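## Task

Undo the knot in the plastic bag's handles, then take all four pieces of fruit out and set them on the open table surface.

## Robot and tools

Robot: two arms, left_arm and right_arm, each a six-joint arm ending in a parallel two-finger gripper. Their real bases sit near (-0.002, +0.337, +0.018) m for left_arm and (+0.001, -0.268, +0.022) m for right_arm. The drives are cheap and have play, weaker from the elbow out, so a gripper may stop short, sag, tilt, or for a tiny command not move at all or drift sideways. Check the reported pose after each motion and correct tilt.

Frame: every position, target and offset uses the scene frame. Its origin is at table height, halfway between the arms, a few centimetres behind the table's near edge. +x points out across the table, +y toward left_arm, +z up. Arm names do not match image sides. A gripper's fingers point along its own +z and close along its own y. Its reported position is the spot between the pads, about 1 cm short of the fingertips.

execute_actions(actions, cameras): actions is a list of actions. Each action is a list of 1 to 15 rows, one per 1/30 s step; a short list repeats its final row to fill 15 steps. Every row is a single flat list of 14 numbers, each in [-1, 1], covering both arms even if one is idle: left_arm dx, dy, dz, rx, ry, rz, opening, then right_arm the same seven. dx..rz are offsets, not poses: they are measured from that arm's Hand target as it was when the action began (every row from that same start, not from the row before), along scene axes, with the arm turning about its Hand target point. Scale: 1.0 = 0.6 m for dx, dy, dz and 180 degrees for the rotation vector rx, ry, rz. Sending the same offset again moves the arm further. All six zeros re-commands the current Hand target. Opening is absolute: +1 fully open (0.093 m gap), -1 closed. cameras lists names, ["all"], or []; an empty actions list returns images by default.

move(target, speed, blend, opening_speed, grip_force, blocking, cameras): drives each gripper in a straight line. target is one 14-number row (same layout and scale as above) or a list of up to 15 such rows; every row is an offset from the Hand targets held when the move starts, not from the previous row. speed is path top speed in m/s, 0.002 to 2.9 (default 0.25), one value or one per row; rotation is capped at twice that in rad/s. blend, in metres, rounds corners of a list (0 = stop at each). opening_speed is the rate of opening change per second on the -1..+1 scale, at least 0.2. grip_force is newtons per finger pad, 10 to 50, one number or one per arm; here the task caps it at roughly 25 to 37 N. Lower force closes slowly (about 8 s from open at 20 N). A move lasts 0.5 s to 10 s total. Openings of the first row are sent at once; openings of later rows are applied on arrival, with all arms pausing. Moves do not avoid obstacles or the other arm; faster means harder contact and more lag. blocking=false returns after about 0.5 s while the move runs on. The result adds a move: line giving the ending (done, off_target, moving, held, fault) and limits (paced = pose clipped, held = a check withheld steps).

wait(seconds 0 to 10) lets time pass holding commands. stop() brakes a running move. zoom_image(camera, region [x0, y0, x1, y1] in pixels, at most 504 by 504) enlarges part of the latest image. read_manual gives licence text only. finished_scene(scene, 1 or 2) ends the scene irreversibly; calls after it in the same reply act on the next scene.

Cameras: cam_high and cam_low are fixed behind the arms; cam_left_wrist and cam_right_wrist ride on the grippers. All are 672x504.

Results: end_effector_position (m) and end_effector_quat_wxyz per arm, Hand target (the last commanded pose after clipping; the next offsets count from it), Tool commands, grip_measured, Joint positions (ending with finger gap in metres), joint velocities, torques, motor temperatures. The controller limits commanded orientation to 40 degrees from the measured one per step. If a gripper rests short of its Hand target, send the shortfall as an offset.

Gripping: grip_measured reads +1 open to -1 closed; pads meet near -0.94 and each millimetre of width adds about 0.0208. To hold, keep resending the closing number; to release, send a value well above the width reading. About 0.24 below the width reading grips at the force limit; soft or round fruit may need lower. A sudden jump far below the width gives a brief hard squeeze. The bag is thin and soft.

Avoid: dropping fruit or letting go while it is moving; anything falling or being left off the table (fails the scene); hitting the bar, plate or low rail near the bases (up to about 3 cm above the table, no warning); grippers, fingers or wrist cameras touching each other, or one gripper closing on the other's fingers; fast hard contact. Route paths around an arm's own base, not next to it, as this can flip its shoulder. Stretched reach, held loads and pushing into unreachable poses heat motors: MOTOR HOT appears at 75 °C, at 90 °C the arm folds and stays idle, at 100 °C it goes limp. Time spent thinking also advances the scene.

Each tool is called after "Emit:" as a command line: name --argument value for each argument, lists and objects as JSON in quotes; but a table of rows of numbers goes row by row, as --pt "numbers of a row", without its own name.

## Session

Emit:
execute_actions --actions '[]'

Scene clock: 0.00 s.
left_arm: end_effector_position=(+0.3770, +0.3850, +0.0878) grip_measured=+1.000 end_effector_quat_wxyz=(+0.539, -0.086, +0.835, +0.074) | right_arm: end_effector_position=(+0.3744, -0.3107, +0.0918) grip_measured=+1.000 end_effector_quat_wxyz=(+0.524, +0.124, +0.834, -0.117)
Joint positions: left_arm=[0.045 1.552 0.353 0.785 -0.183 -0.038 0.093] | right_arm=[0.021 1.54 0.375 0.705 0.399 0.101 0.093]
Joint velocities: within noise
Joint torques (N m): no reading
Motor temperatures (°C): left_arm=[22 23 36 46 21 24 22] | right_arm=[24 43 35 26 24 26 24]
Heat: left arm: 46 °C; right arm: 43 °C.
Hand target: left_arm +0.3785, +0.3847, +0.0907; +0.542, -0.086, +0.833, +0.073 | right_arm +0.3770, -0.3098, +0.0968; +0.530, +0.125, +0.831, -0.115
Tool commands: left_gripper/opening=+1.0 right_gripper/opening=+1.0

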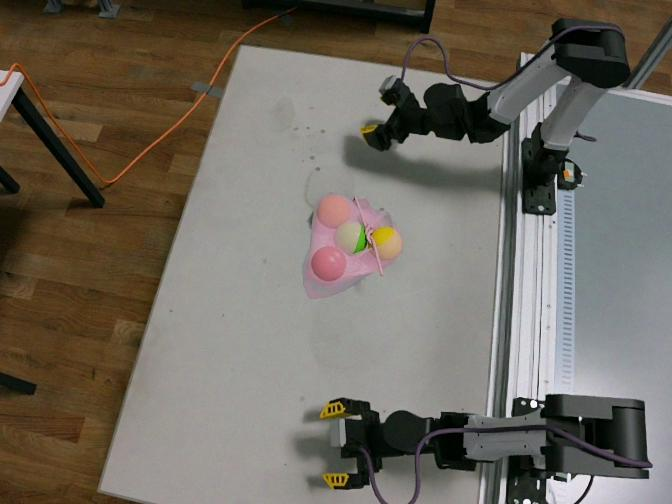

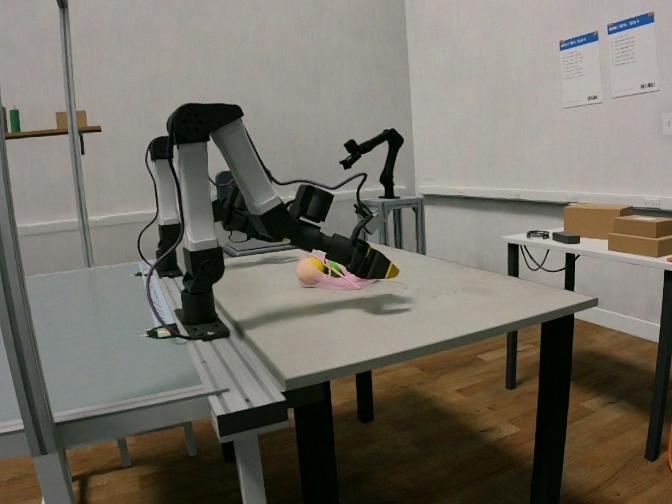

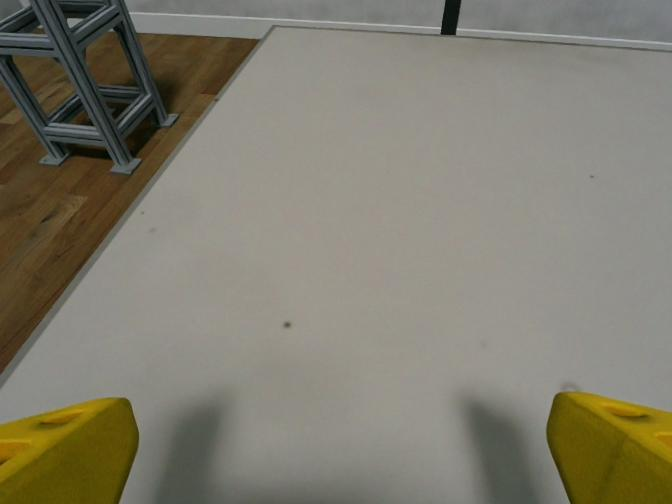

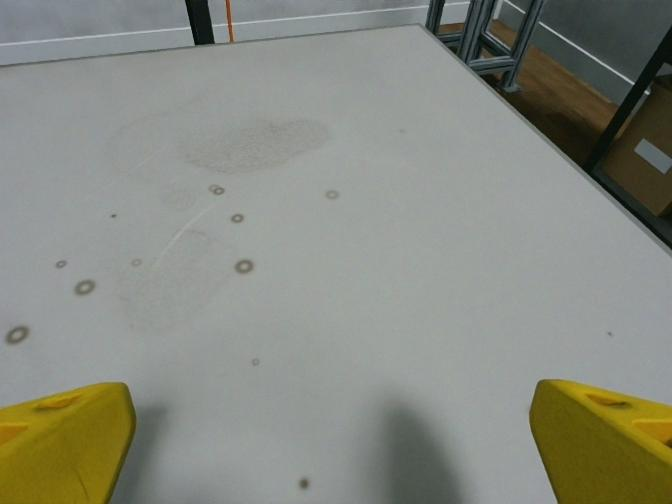

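Emit:
zoom_image --camera "cam_high" --region '[280, 170, 430, 320]'

Emit:
zoom_image --camera "cam_low" --region '[280, 240, 420, 310]'

Scaled by 3.360 from the camera's 672x504 image, which has a finer 960x720 frame.

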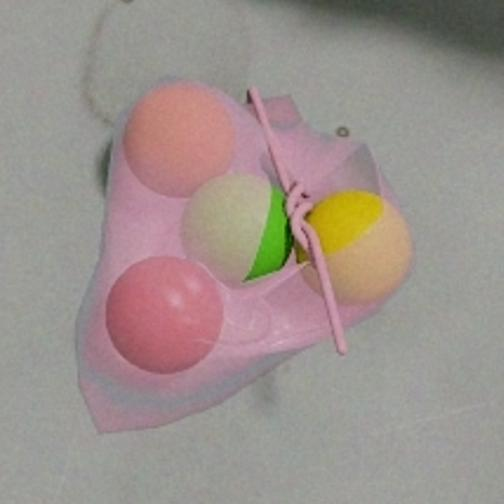

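Scaled by 3.600 from the camera's 672x504 image, which has a finer 960x720 frame.

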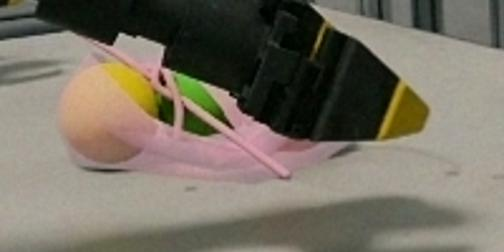

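Emit:
move --target '[0,0,0,0,0,0,1,-0.0383,0.438,0.2887,-0.0059,0.2051,0.2748,1]' --speed 0.3 --cameras '["cam_high","cam_low","cam_right_wrist"]'

Scene clock: 21.10 s.
left_arm: end_effector_position=(+0.3770, +0.3850, +0.0878) grip_measured=+1.000 end_effector_quat_wxyz=(+0.539, -0.086, +0.835, +0.074) | right_arm: end_effector_position=(+0.3563, -0.0513, +0.2687) grip_measured=+1.000 end_effector_quat_wxyz=(+0.257, -0.264, +0.927, +0.072)
Joint positions: left_arm=[0.045 1.552 0.353 0.785 -0.183 -0.038 0.093] | right_arm=[0.53 1.696 1.771 -1.109 0.031 0.003 0.093]
Joint torques (N m): left_arm=[-0.25 -4.93 6.32 2.23 -0.08 0.04] | right_arm=[0.46 -6.41 9.54 0.88 -0.08 0]
Motor temperatures (°C): left_arm=[22 25 37 50 21 24 22] | right_arm=[24 45 36 31 24 26 24]
Heat: left arm: 50 °C; right arm: 45 °C.
Hand target: left_arm +0.3785, +0.3847, +0.0907; +0.542, -0.086, +0.833, +0.073 | right_arm +0.3540, -0.0471, +0.2700; +0.249, -0.274, +0.926, +0.074
Off the commanded pose: left_arm 0.003 m, 0 deg | right_arm 0.005 m, 2 deg.
move: done
Images, in order (width x height): cam_high 672x504, cam_low 672x504, cam_right_wrist 672x504.

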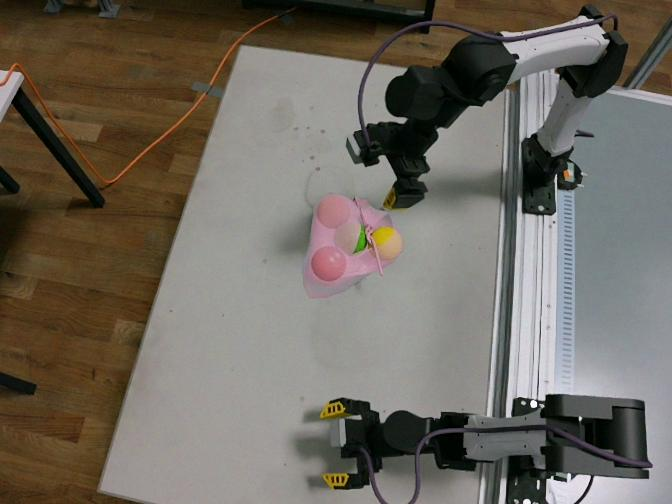

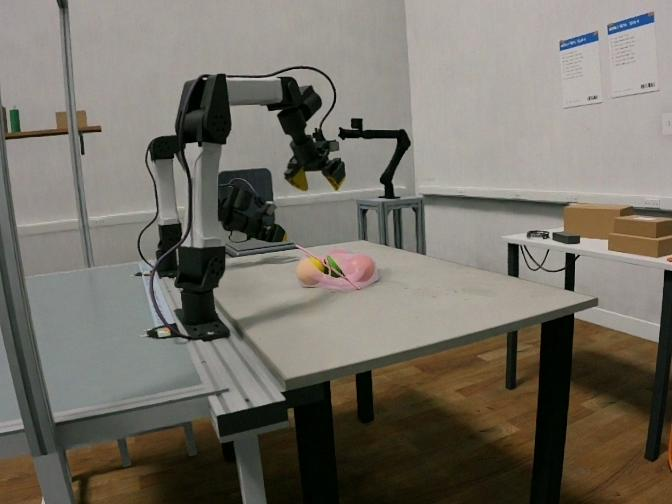

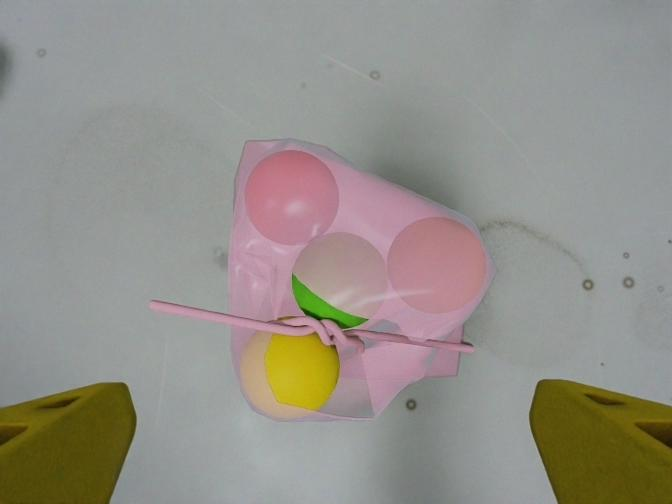

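Emit:
zoom_image --camera "cam_right_wrist" --region '[210, 270, 490, 430]'

Emit:
zoom_image --camera "cam_low" --region '[270, 225, 400, 305]'

Emit:
zoom_image --camera "cam_right_wrist" --region '[280, 300, 400, 370]'

Scaled by 1.800 from the camera's 672x504 image, which has a finer 960x720 frame.

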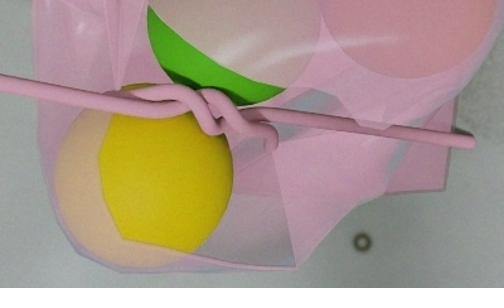

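Scaled by 3.877 from the camera's 672x504 image, which has a finer 960x720 frame.

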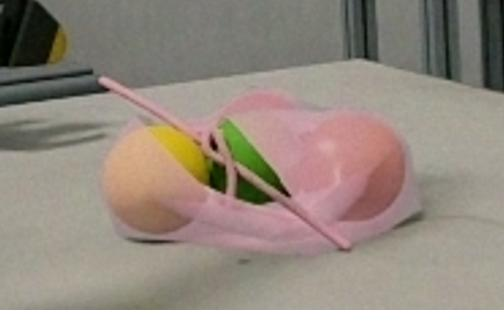

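Scaled by 4.200 from the camera's 672x504 image, which has a finer 960x720 frame.

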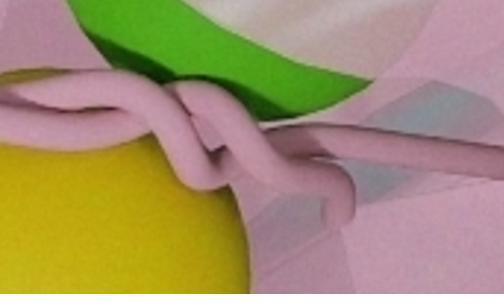

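Emit:
zoom_image --camera "cam_right_wrist" --region '[225, 285, 345, 365]'

Emit:
zoom_image --camera "cam_right_wrist" --region '[140, 280, 260, 360]'

Emit:
zoom_image --camera "cam_high" --region '[345, 185, 405, 285]'

Scaled by 4.200 from the camera's 672x504 image, which has a finer 960x720 frame.

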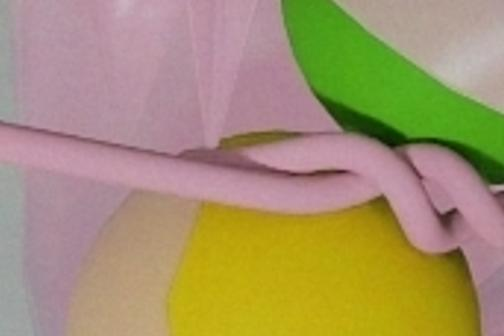

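Scaled by 4.200 from the camera's 672x504 image, which has a finer 960x720 frame.

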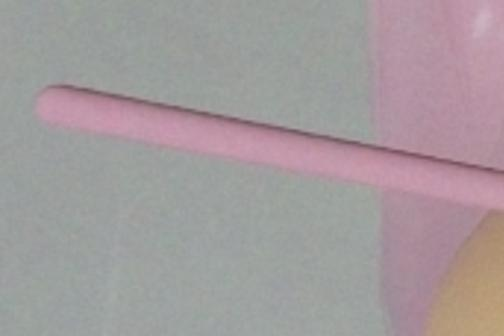

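Scaled by 5.040 from the camera's 672x504 image, which has a finer 960x720 frame.

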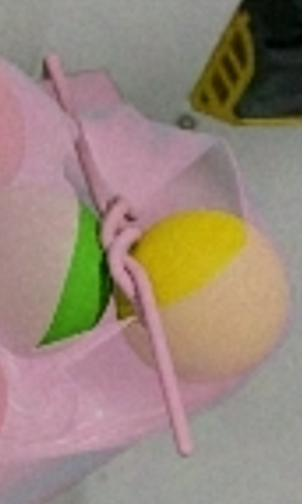

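Emit:
move --target '[0,0,0,0,0,0,1,0.02,-0.0415,-0.183,-0.0856,0.0742,0.1762,-0.3]' --speed 0.25 --cameras '["cam_high","cam_low","cam_right_wrist"]'

Emit:
zoom_image --camera "cam_right_wrist" --region '[200, 200, 480, 440]'

Scene clock: 97.50 s.
left_arm: end_effector_position=(+0.3770, +0.3850, +0.0878) grip_measured=+1.000 end_effector_quat_wxyz=(+0.539, -0.086, +0.835, +0.074) | right_arm: end_effector_position=(+0.3640, -0.0724, +0.1598) grip_measured=-0.297 end_effector_quat_wxyz=(+0.078, -0.533, +0.842, +0.042)
Joint positions: left_arm=[0.045 1.552 0.353 0.785 -0.183 -0.038 0.093] | right_arm=[0.426 1.983 1.826 -1.269 -0.077 -0.655 0.031]
Joint torques (N m): left_arm=[-0.29 -4.93 6.34 2.22 -0.05 0.04] | right_arm=[-0.72 -8.75 8.81 0.32 -0.18 0.04]
Motor temperatures (°C): left_arm=[22 27 38 52 21 24 22] | right_arm=[24 47 41 29 24 26 24]
Heat: left arm: 52 °C; right arm: 47 °C.
Hand target: left_arm +0.3785, +0.3847, +0.0907; +0.542, -0.086, +0.833, +0.073 | right_arm +0.3660, -0.0719, +0.1603; +0.073, -0.536, +0.840, +0.047
Off the commanded pose: left_arm 0.003 m, 0 deg | right_arm 0.002 m, 1 deg.
move: done
Images, in order (width x height): cam_high 672x504, cam_low 672x504, cam_right_wrist 672x504.

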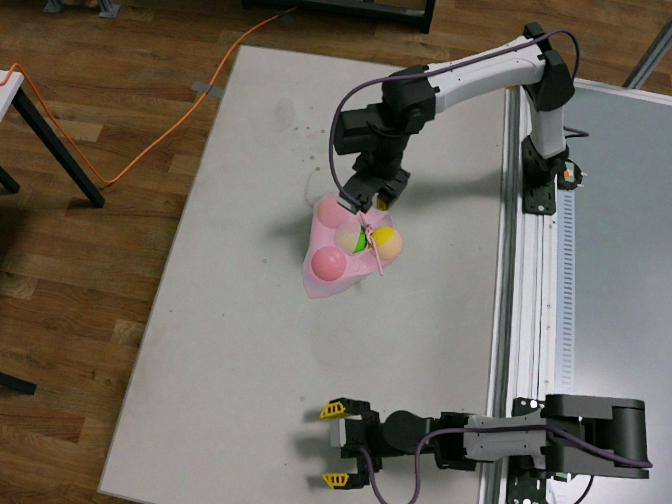

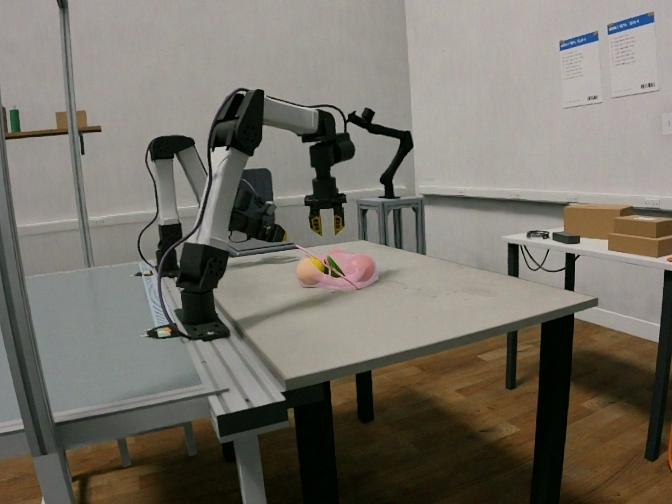

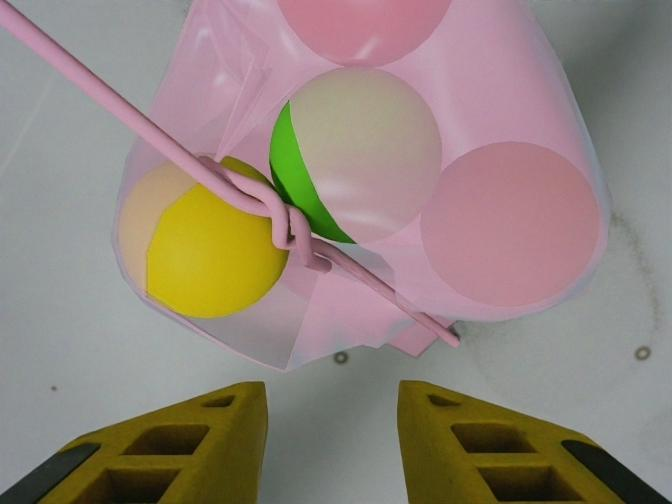

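Scaled by 1.800 from the camera's 672x504 image, which has a finer 960x720 frame.

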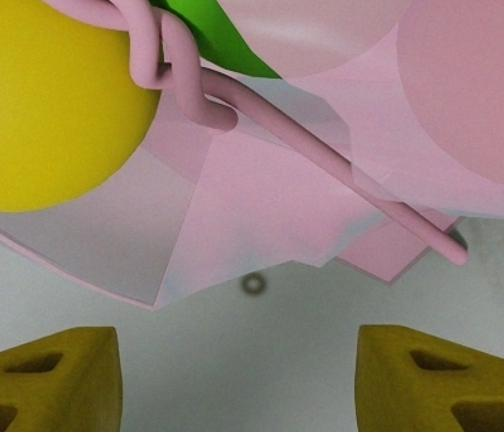

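Emit:
move --target '[0,0,0,0,0,0,1,0.001,0.013,-0.1,0,0,0,-0.6]' --speed 0.15 --cameras '["cam_low","cam_right_wrist"]'

Emit:
zoom_image --camera "cam_right_wrist" --region '[180, 150, 500, 430]'

Scene clock: 123.37 s.
left_arm: end_effector_position=(+0.3770, +0.3850, +0.0878) grip_measured=+1.000 end_effector_quat_wxyz=(+0.539, -0.086, +0.835, +0.074) | right_arm: end_effector_position=(+0.3667, -0.0698, +0.1079) grip_measured=-0.598 end_effector_quat_wxyz=(+0.074, -0.533, +0.842, +0.043)
Joint positions: left_arm=[0.045 1.552 0.353 0.785 -0.183 -0.038 0.093] | right_arm=[0.426 2.008 1.656 -1.082 -0.077 -0.656 0.017]
Joint torques (N m): left_arm=[-0.28 -4.96 6.35 2.23 -0.06 0.03] | right_arm=[0.47 -9.03 5.76 0.72 -0.15 0.11]
Heat: left arm: 52 °C; right arm: 50 °C.
Hand target: left_arm +0.3785, +0.3847, +0.0907; +0.542, -0.086, +0.833, +0.073 | right_arm +0.3666, -0.0641, +0.1003; +0.073, -0.536, +0.840, +0.047
Off the commanded pose: left_arm 0.003 m, 0 deg | right_arm 0.010 m, 1 deg.
move: done
Images, in order (width x height): cam_low 672x504, cam_right_wrist 672x504.

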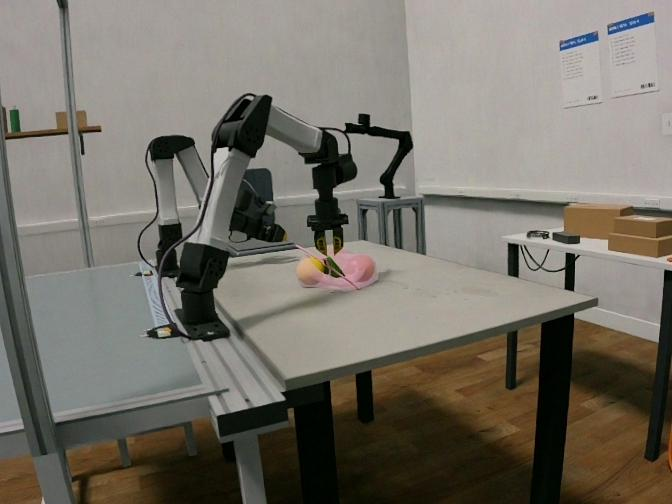

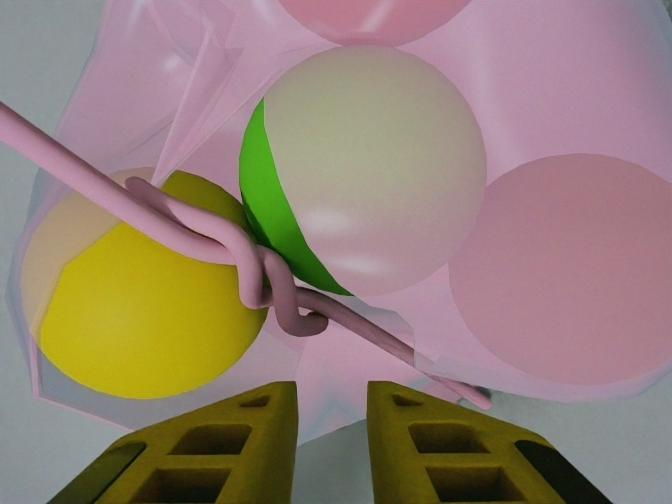

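Scaled by 1.575 from the camera's 672x504 image, which has a finer 960x720 frame.

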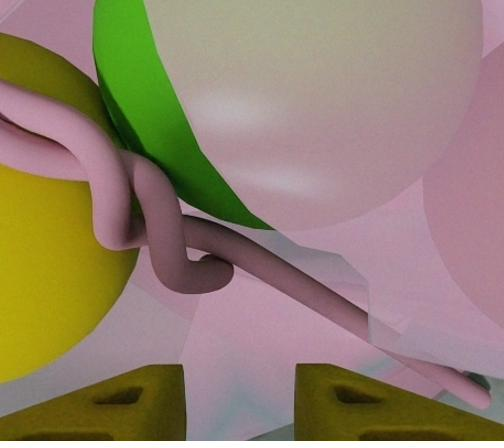

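Emit:
move --target '[0,0,0,0,0,0,1,-0.0102,0.0085,-0.0438,0,0,0,-0.5]' --speed 0.12 --cameras '["cam_low","cam_right_wrist"]'

Emit:
zoom_image --camera "cam_right_wrist" --region '[160, 200, 500, 460]'

Scene clock: 155.33 s.
left_arm: end_effector_position=(+0.3770, +0.3850, +0.0878) grip_measured=+1.000 end_effector_quat_wxyz=(+0.539, -0.086, +0.835, +0.074) | right_arm: end_effector_position=(+0.3621, -0.0640, +0.0850) grip_measured=-0.503 end_effector_quat_wxyz=(+0.079, -0.536, +0.840, +0.043)
Joint positions: left_arm=[0.045 1.552 0.353 0.785 -0.183 -0.038 0.093] | right_arm=[0.443 2.008 1.562 -0.978 -0.077 -0.645 0.021]
Joint velocities: left_arm=[within noise] | right_arm=[-0.007 -0.022 0.046 -0.007 -0.037 -0.037 -0.001]
Joint torques (N m): left_arm=[-0.28 -4.94 6.35 2.23 -0.05 0.03] | right_arm=[0.54 -8.55 5.38 0.7 -0.15 0.22]
Heat: left arm: 52 °C; right arm: 49 °C.
Hand target: left_arm +0.3785, +0.3847, +0.0907; +0.542, -0.086, +0.833, +0.073 | right_arm +0.3605, -0.0591, +0.0740; +0.073, -0.536, +0.840, +0.047
Off the commanded pose: left_arm 0.003 m, 0 deg | right_arm 0.012 m, 1 deg.
move: off_target (right_arm)
Images, in order (width x height): cam_low 672x504, cam_right_wrist 672x504.

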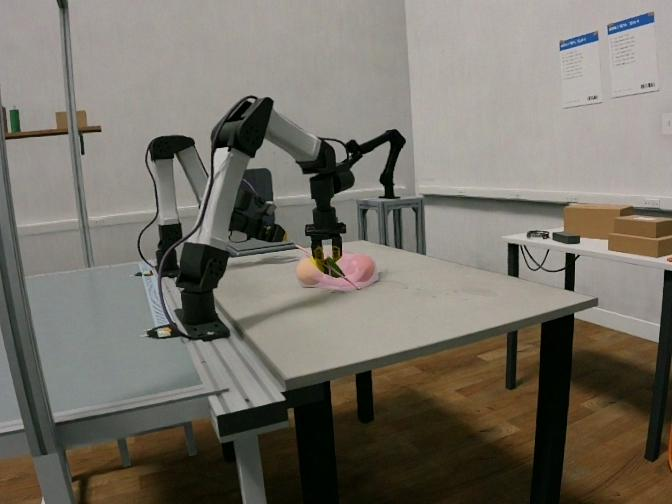

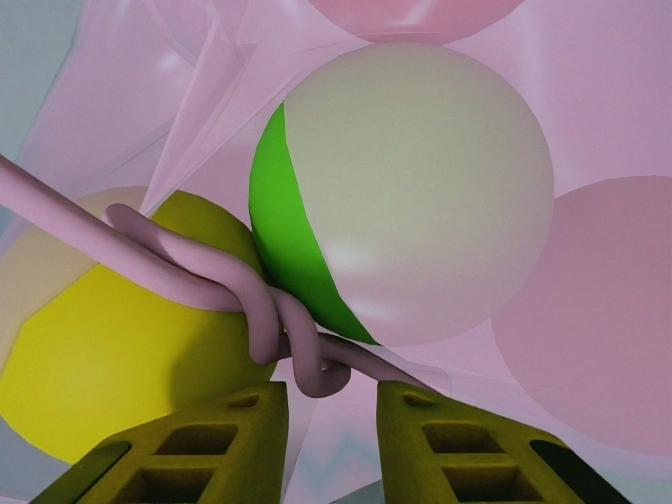

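Scaled by 1.482 from the camera's 672x504 image, which has a finer 960x720 frame.

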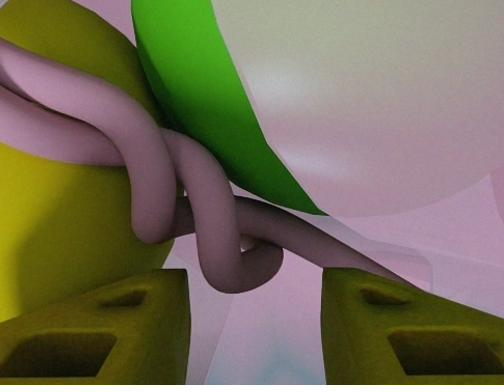

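Emit:
move --target '[0,0,0,0,0,0,1,-0.0058,-0.0215,-0.0433,0,0,0,-0.5]' --speed 0.08 --cameras '["cam_low","cam_right_wrist"]'

Emit:
zoom_image --camera "cam_right_wrist" --region '[160, 244, 500, 504]'

Emit:
zoom_image --camera "cam_low" --region '[280, 230, 400, 310]'

Scene clock: 165.67 s.
left_arm: end_effector_position=(+0.3770, +0.3850, +0.0878) grip_measured=+1.000 end_effector_quat_wxyz=(+0.539, -0.086, +0.835, +0.074) | right_arm: end_effector_position=(+0.3588, -0.0714, +0.0590) grip_measured=-0.503 end_effector_quat_wxyz=(+0.079, -0.533, +0.842, +0.043)
Joint positions: left_arm=[0.045 1.552 0.353 0.785 -0.183 -0.038 0.093] | right_arm=[0.429 2.008 1.456 -0.87 -0.077 -0.652 0.021]
Joint torques (N m): left_arm=[-0.32 -4.92 6.38 2.22 -0.06 0.03] | right_arm=[-0.54 -8.77 4.67 0.74 -0.15 0.07]
Heat: left arm: 52 °C; right arm: 49 °C.
Hand target: left_arm +0.3785, +0.3847, +0.0907; +0.542, -0.086, +0.833, +0.073 | right_arm +0.3570, -0.0719, +0.0480; +0.073, -0.536, +0.840, +0.047
Off the commanded pose: left_arm 0.003 m, 0 deg | right_arm 0.011 m, 1 deg.
move: off_target (right_arm)
Images, in order (width x height): cam_low 672x504, cam_right_wrist 672x504.

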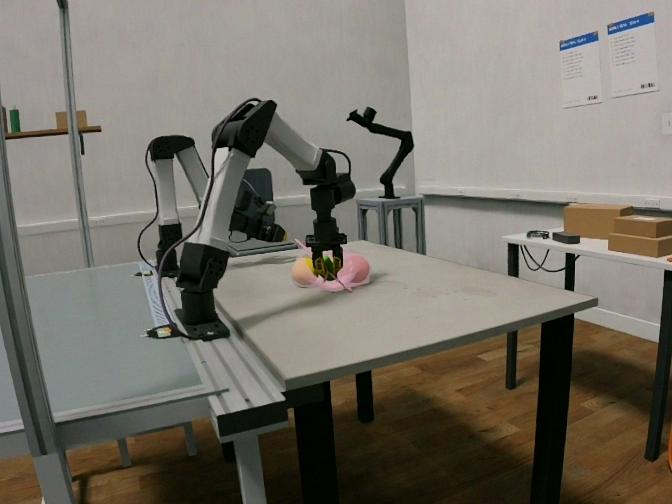

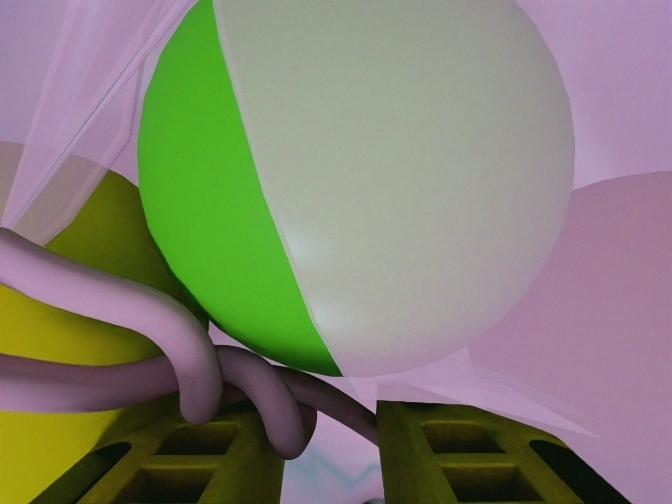

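Scaled by 1.482 from the camera's 672x504 image, which has a finer 960x720 frame.

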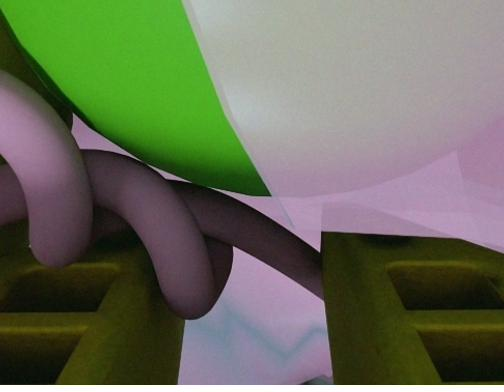

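Scaled by 4.200 from the camera's 672x504 image, which has a finer 960x720 frame.

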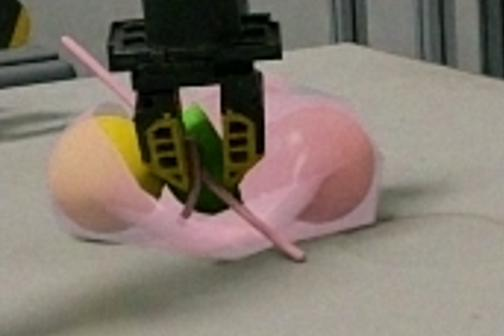

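Emit:
move --target '[0,0,0,0,0,0,1,-0.003,0.008,0.06,0,0,0,-0.65]' --speed 0.1 --cameras '["cam_low","cam_right_wrist"]'

Emit:
zoom_image --camera "cam_right_wrist" --region '[160, 244, 500, 504]'

Emit:
zoom_image --camera "cam_low" --region '[280, 230, 400, 310]'

Scene clock: 183.17 s.
left_arm: end_effector_position=(+0.3770, +0.3850, +0.0878) grip_measured=+1.000 end_effector_quat_wxyz=(+0.539, -0.086, +0.835, +0.074) | right_arm: end_effector_position=(+0.3538, -0.0742, +0.0699) grip_measured=-0.648 end_effector_quat_wxyz=(+0.060, -0.533, +0.843, +0.044)
Joint positions: left_arm=[0.045 1.552 0.353 0.785 -0.183 -0.038 0.093] | right_arm=[0.429 2.008 1.506 -0.959 -0.077 -0.652 0.014]
Joint torques (N m): left_arm=[-0.31 -4.97 6.28 2.22 -0.07 0.01] | right_arm=[0.81 -11.75 8.57 0.31 -0.16 0.17]
Heat: left arm: 52 °C; right arm: 49 °C.
Hand target: left_arm +0.3785, +0.3847, +0.0907; +0.542, -0.086, +0.833, +0.073 | right_arm +0.3552, -0.0671, +0.0840; +0.073, -0.536, +0.840, +0.047
Off the commanded pose: left_arm 0.003 m, 0 deg | right_arm 0.016 m, 2 deg.
move: off_target (right_arm)
Images, in order (width x height): cam_low 672x504, cam_right_wrist 672x504.

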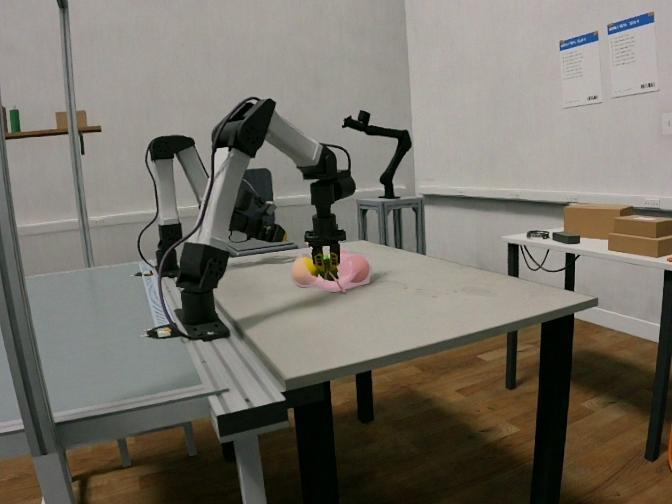

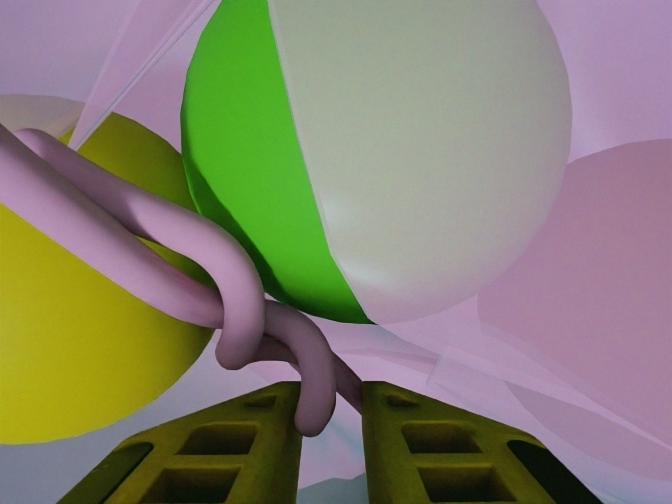

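Scaled by 1.482 from the camera's 672x504 image, which has a finer 960x720 frame.

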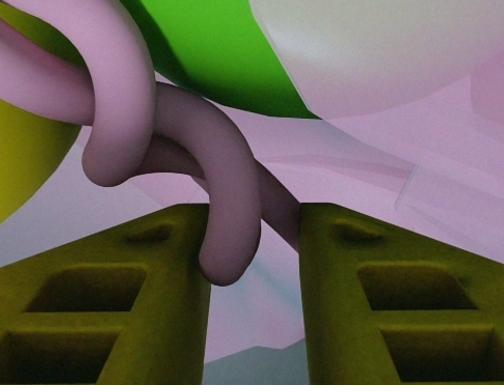

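Scaled by 4.200 from the camera's 672x504 image, which has a finer 960x720 frame.

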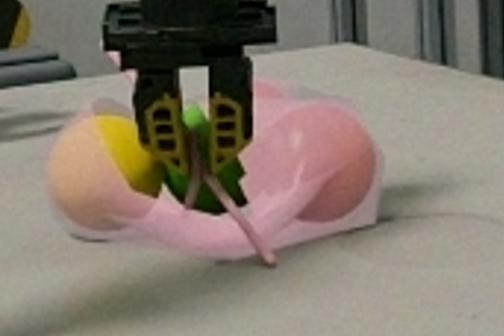

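Emit:
move --target '[0,0,0,0,0,0,1,-0.0103,0.0027,0.036,0,0,0,-0.65]' --speed 0.1 --cameras '["cam_low","cam_right_wrist"]'

Emit:
zoom_image --camera "cam_right_wrist" --region '[160, 244, 500, 504]'

Emit:
zoom_image --camera "cam_low" --region '[280, 230, 400, 310]'

Scene clock: 197.57 s.
left_arm: end_effector_position=(+0.3770, +0.3850, +0.0878) grip_measured=+1.000 end_effector_quat_wxyz=(+0.539, -0.086, +0.835, +0.074) | right_arm: end_effector_position=(+0.3462, -0.0721, +0.0815) grip_measured=-0.648 end_effector_quat_wxyz=(+0.047, -0.536, +0.842, +0.046)
Joint positions: left_arm=[0.045 1.552 0.353 0.785 -0.183 -0.038 0.093] | right_arm=[0.443 1.999 1.543 -1.03 -0.077 -0.645 0.014]
Joint torques (N m): left_arm=[-0.25 -4.97 6.37 2.22 -0.05 0.03] | right_arm=[0.73 -13.74 8.55 0.25 -0.11 0.24]
Heat: left arm: 52 °C; right arm: 51 °C.
Hand target: left_arm +0.3785, +0.3847, +0.0907; +0.542, -0.086, +0.833, +0.073 | right_arm +0.3490, -0.0655, +0.1055; +0.073, -0.536, +0.840, +0.047
Off the commanded pose: left_arm 0.003 m, 0 deg | right_arm 0.025 m, 3 deg.
move: off_target (right_arm)
Images, in order (width x height): cam_low 672x504, cam_right_wrist 672x504.

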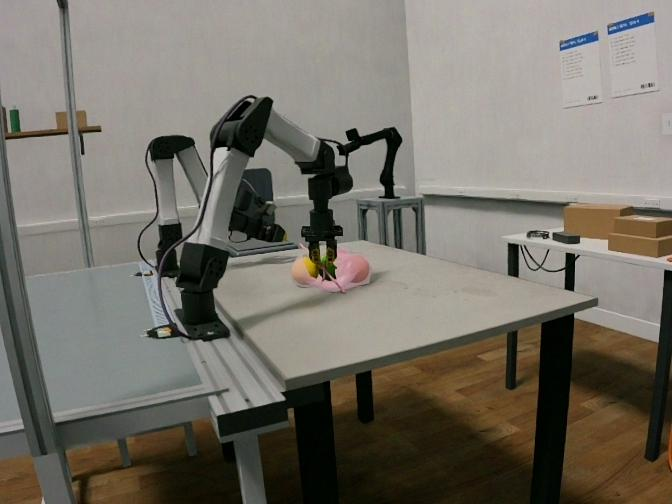

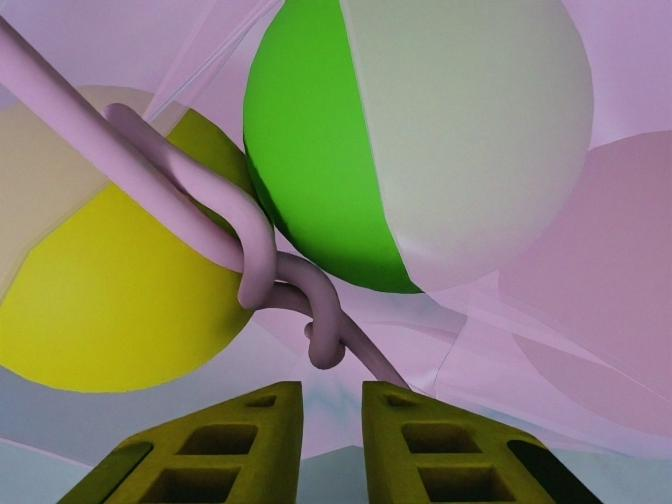

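Scaled by 1.482 from the camera's 672x504 image, which has a finer 960x720 frame.

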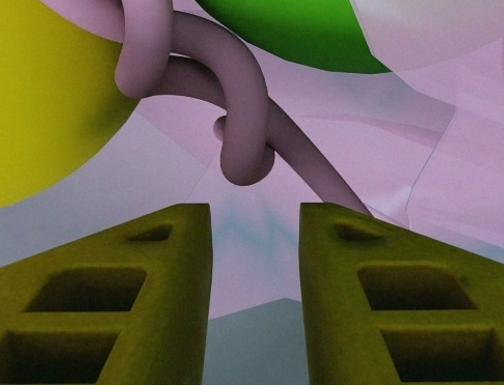

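Scaled by 4.200 from the camera's 672x504 image, which has a finer 960x720 frame.

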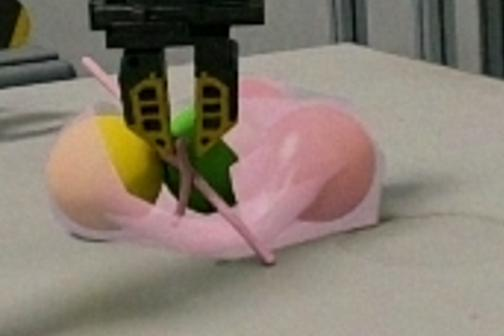

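Emit:
move --target '[0,0,0,0,0,0,1,-0.0125,0.0058,-0.102,0,0,0,-0.65]' --speed 0.08 --cameras '["cam_low","cam_right_wrist"]'

Emit:
zoom_image --camera "cam_right_wrist" --region '[160, 244, 500, 504]'

Emit:
zoom_image --camera "cam_low" --region '[280, 230, 400, 310]'

Scene clock: 216.23 s.
left_arm: end_effector_position=(+0.3770, +0.3850, +0.0878) grip_measured=+1.000 end_effector_quat_wxyz=(+0.539, -0.086, +0.835, +0.074) | right_arm: end_effector_position=(+0.3423, -0.0668, +0.0466) grip_measured=-0.648 end_effector_quat_wxyz=(+0.067, -0.536, +0.840, +0.045)
Joint positions: left_arm=[0.045 1.552 0.353 0.785 -0.183 -0.038 0.093] | right_arm=[0.458 1.999 1.393 -0.839 -0.077 -0.63 0.014]
Joint torques (N m): left_arm=[-0.32 -4.94 6.34 2.24 -0.06 0.01] | right_arm=[0.54 -10.07 5.01 0.7 -0.11 0.21]
Motor temperatures (°C): left_arm=[22 27 38 52 21 24 22] | right_arm=[24 60 41 26 24 26 24]
Heat: left arm: 52 °C; right arm: 60 °C.
Hand target: left_arm +0.3785, +0.3847, +0.0907; +0.542, -0.086, +0.833, +0.073 | right_arm +0.3415, -0.0621, +0.0443; +0.073, -0.536, +0.840, +0.047
Off the commanded pose: left_arm 0.003 m, 0 deg | right_arm 0.005 m, 1 deg.
move: done
Images, in order (width x height): cam_low 672x504, cam_right_wrist 672x504.

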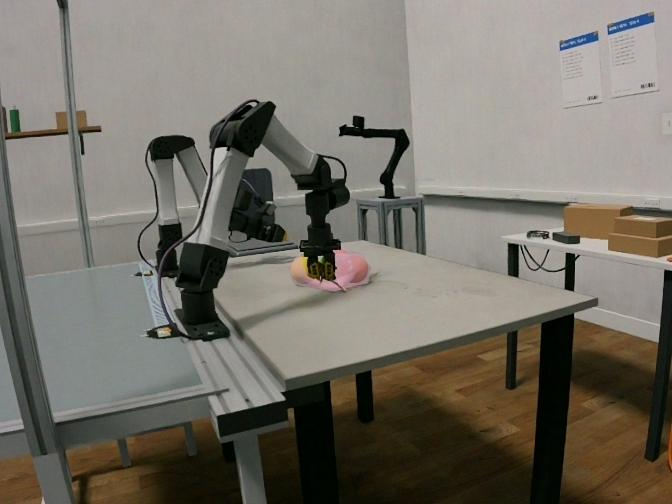

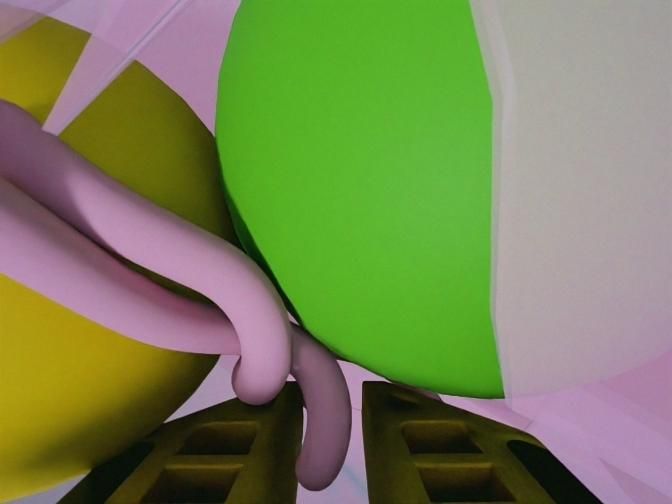

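Scaled by 1.482 from the camera's 672x504 image, which has a finer 960x720 frame.

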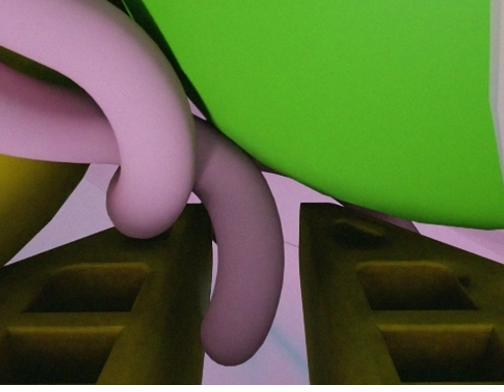

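Scaled by 4.200 from the camera's 672x504 image, which has a finer 960x720 frame.

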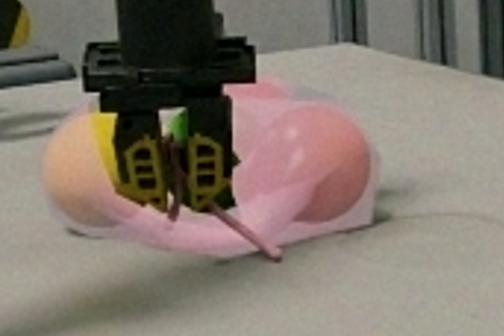

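Emit:
move --target '[0,0,0,0,0,0,1,0,0,0,0,0,0,-1]' --speed 0.08 --opening_speed 0.5 --cameras '["cam_low","cam_right_wrist"]'

Emit:
zoom_image --camera "cam_low" --region '[280, 230, 400, 310]'

Scene clock: 220.63 s.
left_arm: end_effector_position=(+0.3770, +0.3850, +0.0878) grip_measured=+1.000 end_effector_quat_wxyz=(+0.539, -0.086, +0.835, +0.074) | right_arm: end_effector_position=(+0.3425, -0.0667, +0.0467) grip_measured=-0.894 end_effector_quat_wxyz=(+0.068, -0.536, +0.840, +0.045)
Joint positions: left_arm=[0.045 1.552 0.353 0.785 -0.183 -0.038 0.093] | right_arm=[0.458 1.999 1.393 -0.839 -0.077 -0.63 0.002]
Joint torques (N m): left_arm=[-0.23 -4.94 6.32 2.23 -0.05 0.03] | right_arm=[0.69 -9.89 5.2 0.69 -0.1 0.23]
Motor temperatures (°C): left_arm=[22 27 38 52 21 24 22] | right_arm=[24 60 40 26 24 26 24]
Heat: left arm: 52 °C; right arm: 60 °C.
Hand target: left_arm +0.3785, +0.3847, +0.0907; +0.542, -0.086, +0.833, +0.073 | right_arm +0.3415, -0.0621, +0.0443; +0.073, -0.536, +0.840, +0.047
Off the commanded pose: left_arm 0.003 m, 0 deg | right_arm 0.005 m, 1 deg.
move: done
Images, in order (width x height): cam_low 672x504, cam_right_wrist 672x504.

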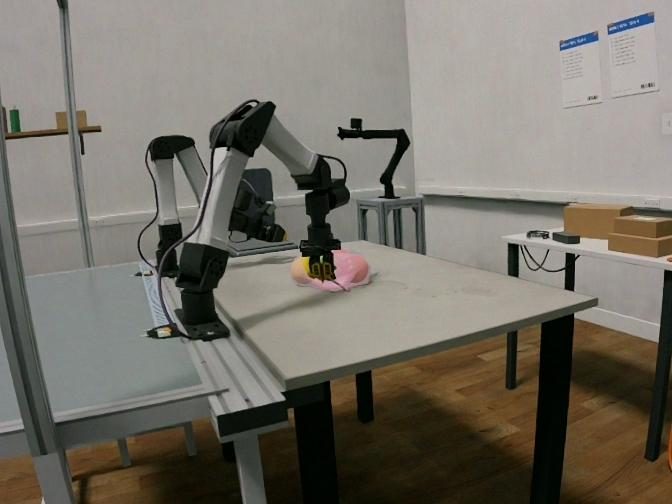

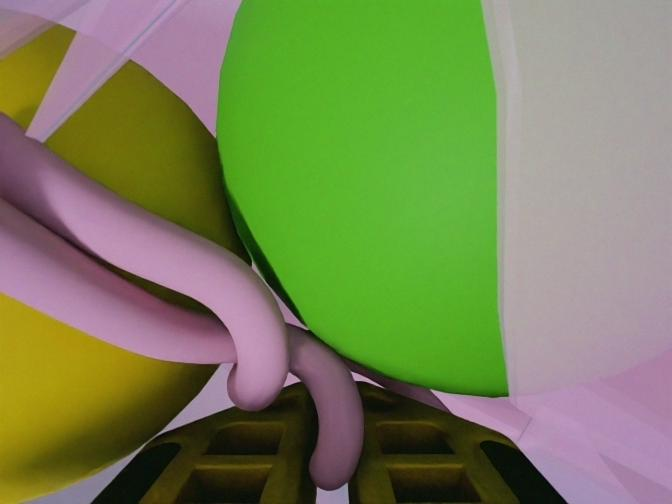

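Scaled by 4.200 from the camera's 672x504 image, which has a finer 960x720 frame.

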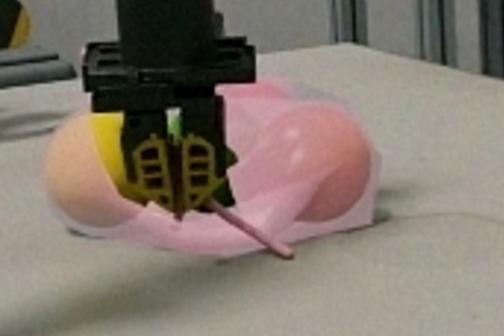

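Emit:
move --target '[0,0,0,0,0,0,1,0.0142,-0.113,0.11,0,0,0,-1]' --speed 0.1 --cameras '["cam_high","cam_low","cam_right_wrist"]'

Emit:
zoom_image --camera "cam_low" --region '[280, 220, 400, 310]'

Emit:
zoom_image --camera "cam_high" --region '[290, 170, 420, 310]'

Scene clock: 227.57 s.
left_arm: end_effector_position=(+0.3770, +0.3850, +0.0878) grip_measured=+1.000 end_effector_quat_wxyz=(+0.539, -0.086, +0.835, +0.074) | right_arm: end_effector_position=(+0.3462, -0.1315, +0.0905) grip_measured=-0.894 end_effector_quat_wxyz=(+0.052, -0.532, +0.844, +0.046)
Joint positions: left_arm=[0.045 1.552 0.353 0.785 -0.183 -0.038 0.093] | right_arm=[0.296 1.897 1.441 -1.034 -0.091 -0.784 0.002]
Joint torques (N m): left_arm=[-0.28 -4.94 6.32 2.22 -0.05 0.02] | right_arm=[-0.69 -12.18 8.64 0.19 -0.23 0.03]
Motor temperatures (°C): left_arm=[22 27 38 52 21 24 22] | right_arm=[24 60 40 26 24 26 24]
Heat: left arm: 52 °C; right arm: 60 °C.
Hand target: left_arm +0.3785, +0.3847, +0.0907; +0.542, -0.086, +0.833, +0.073 | right_arm +0.3501, -0.1299, +0.1104; +0.073, -0.536, +0.840, +0.047
Off the commanded pose: left_arm 0.003 m, 0 deg | right_arm 0.020 m, 3 deg.
move: off_target (right_arm)
Images, in order (width x height): cam_high 672x504, cam_low 672x504, cam_right_wrist 672x504.

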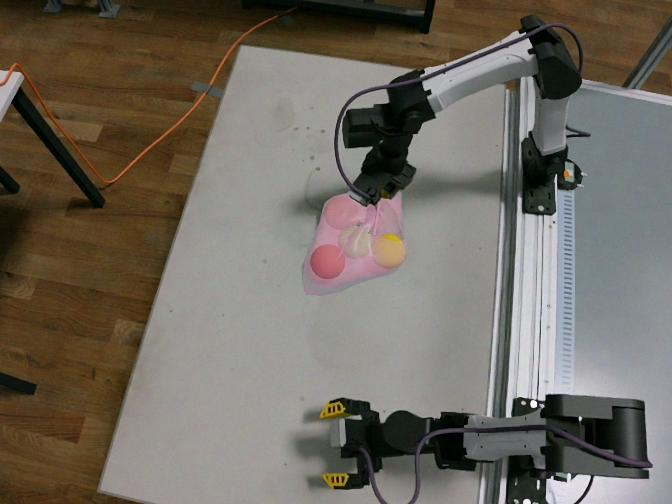

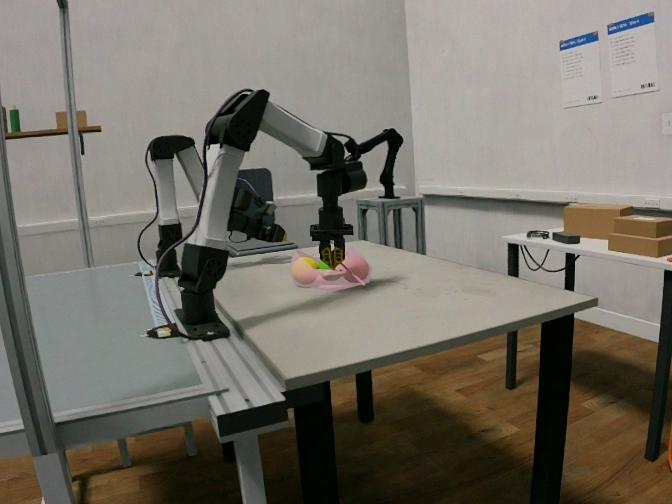

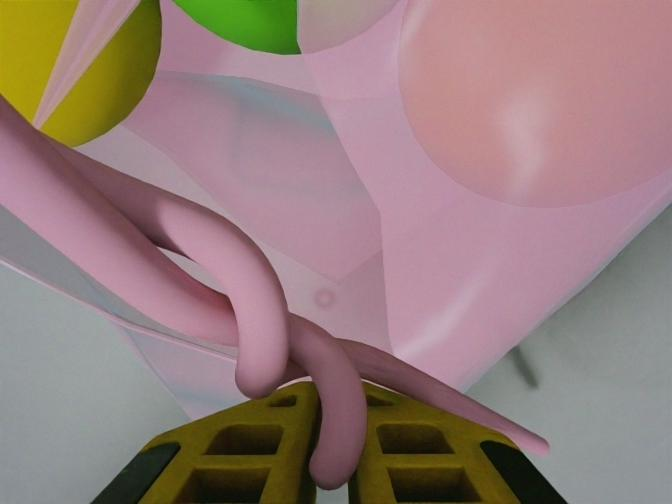

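Scaled by 4.200 from the camera's 672x504 image, which has a finer 960x720 frame.

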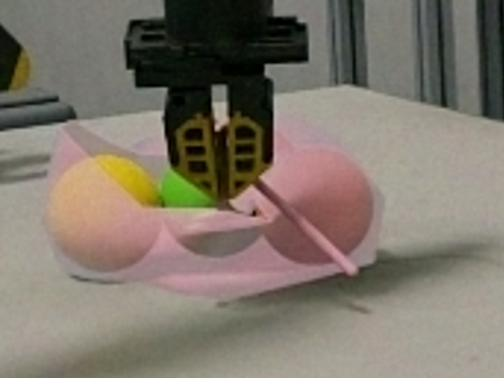

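Scaled by 3.600 from the camera's 672x504 image, which has a finer 960x720 frame.

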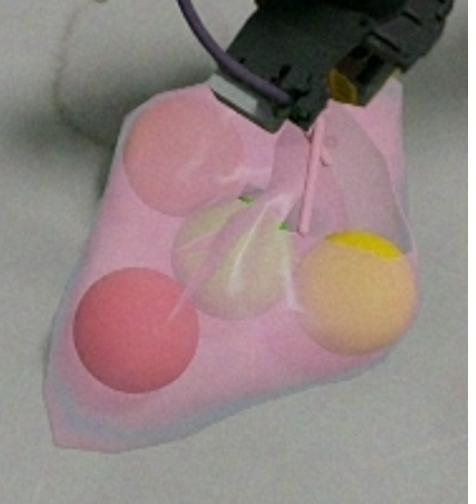

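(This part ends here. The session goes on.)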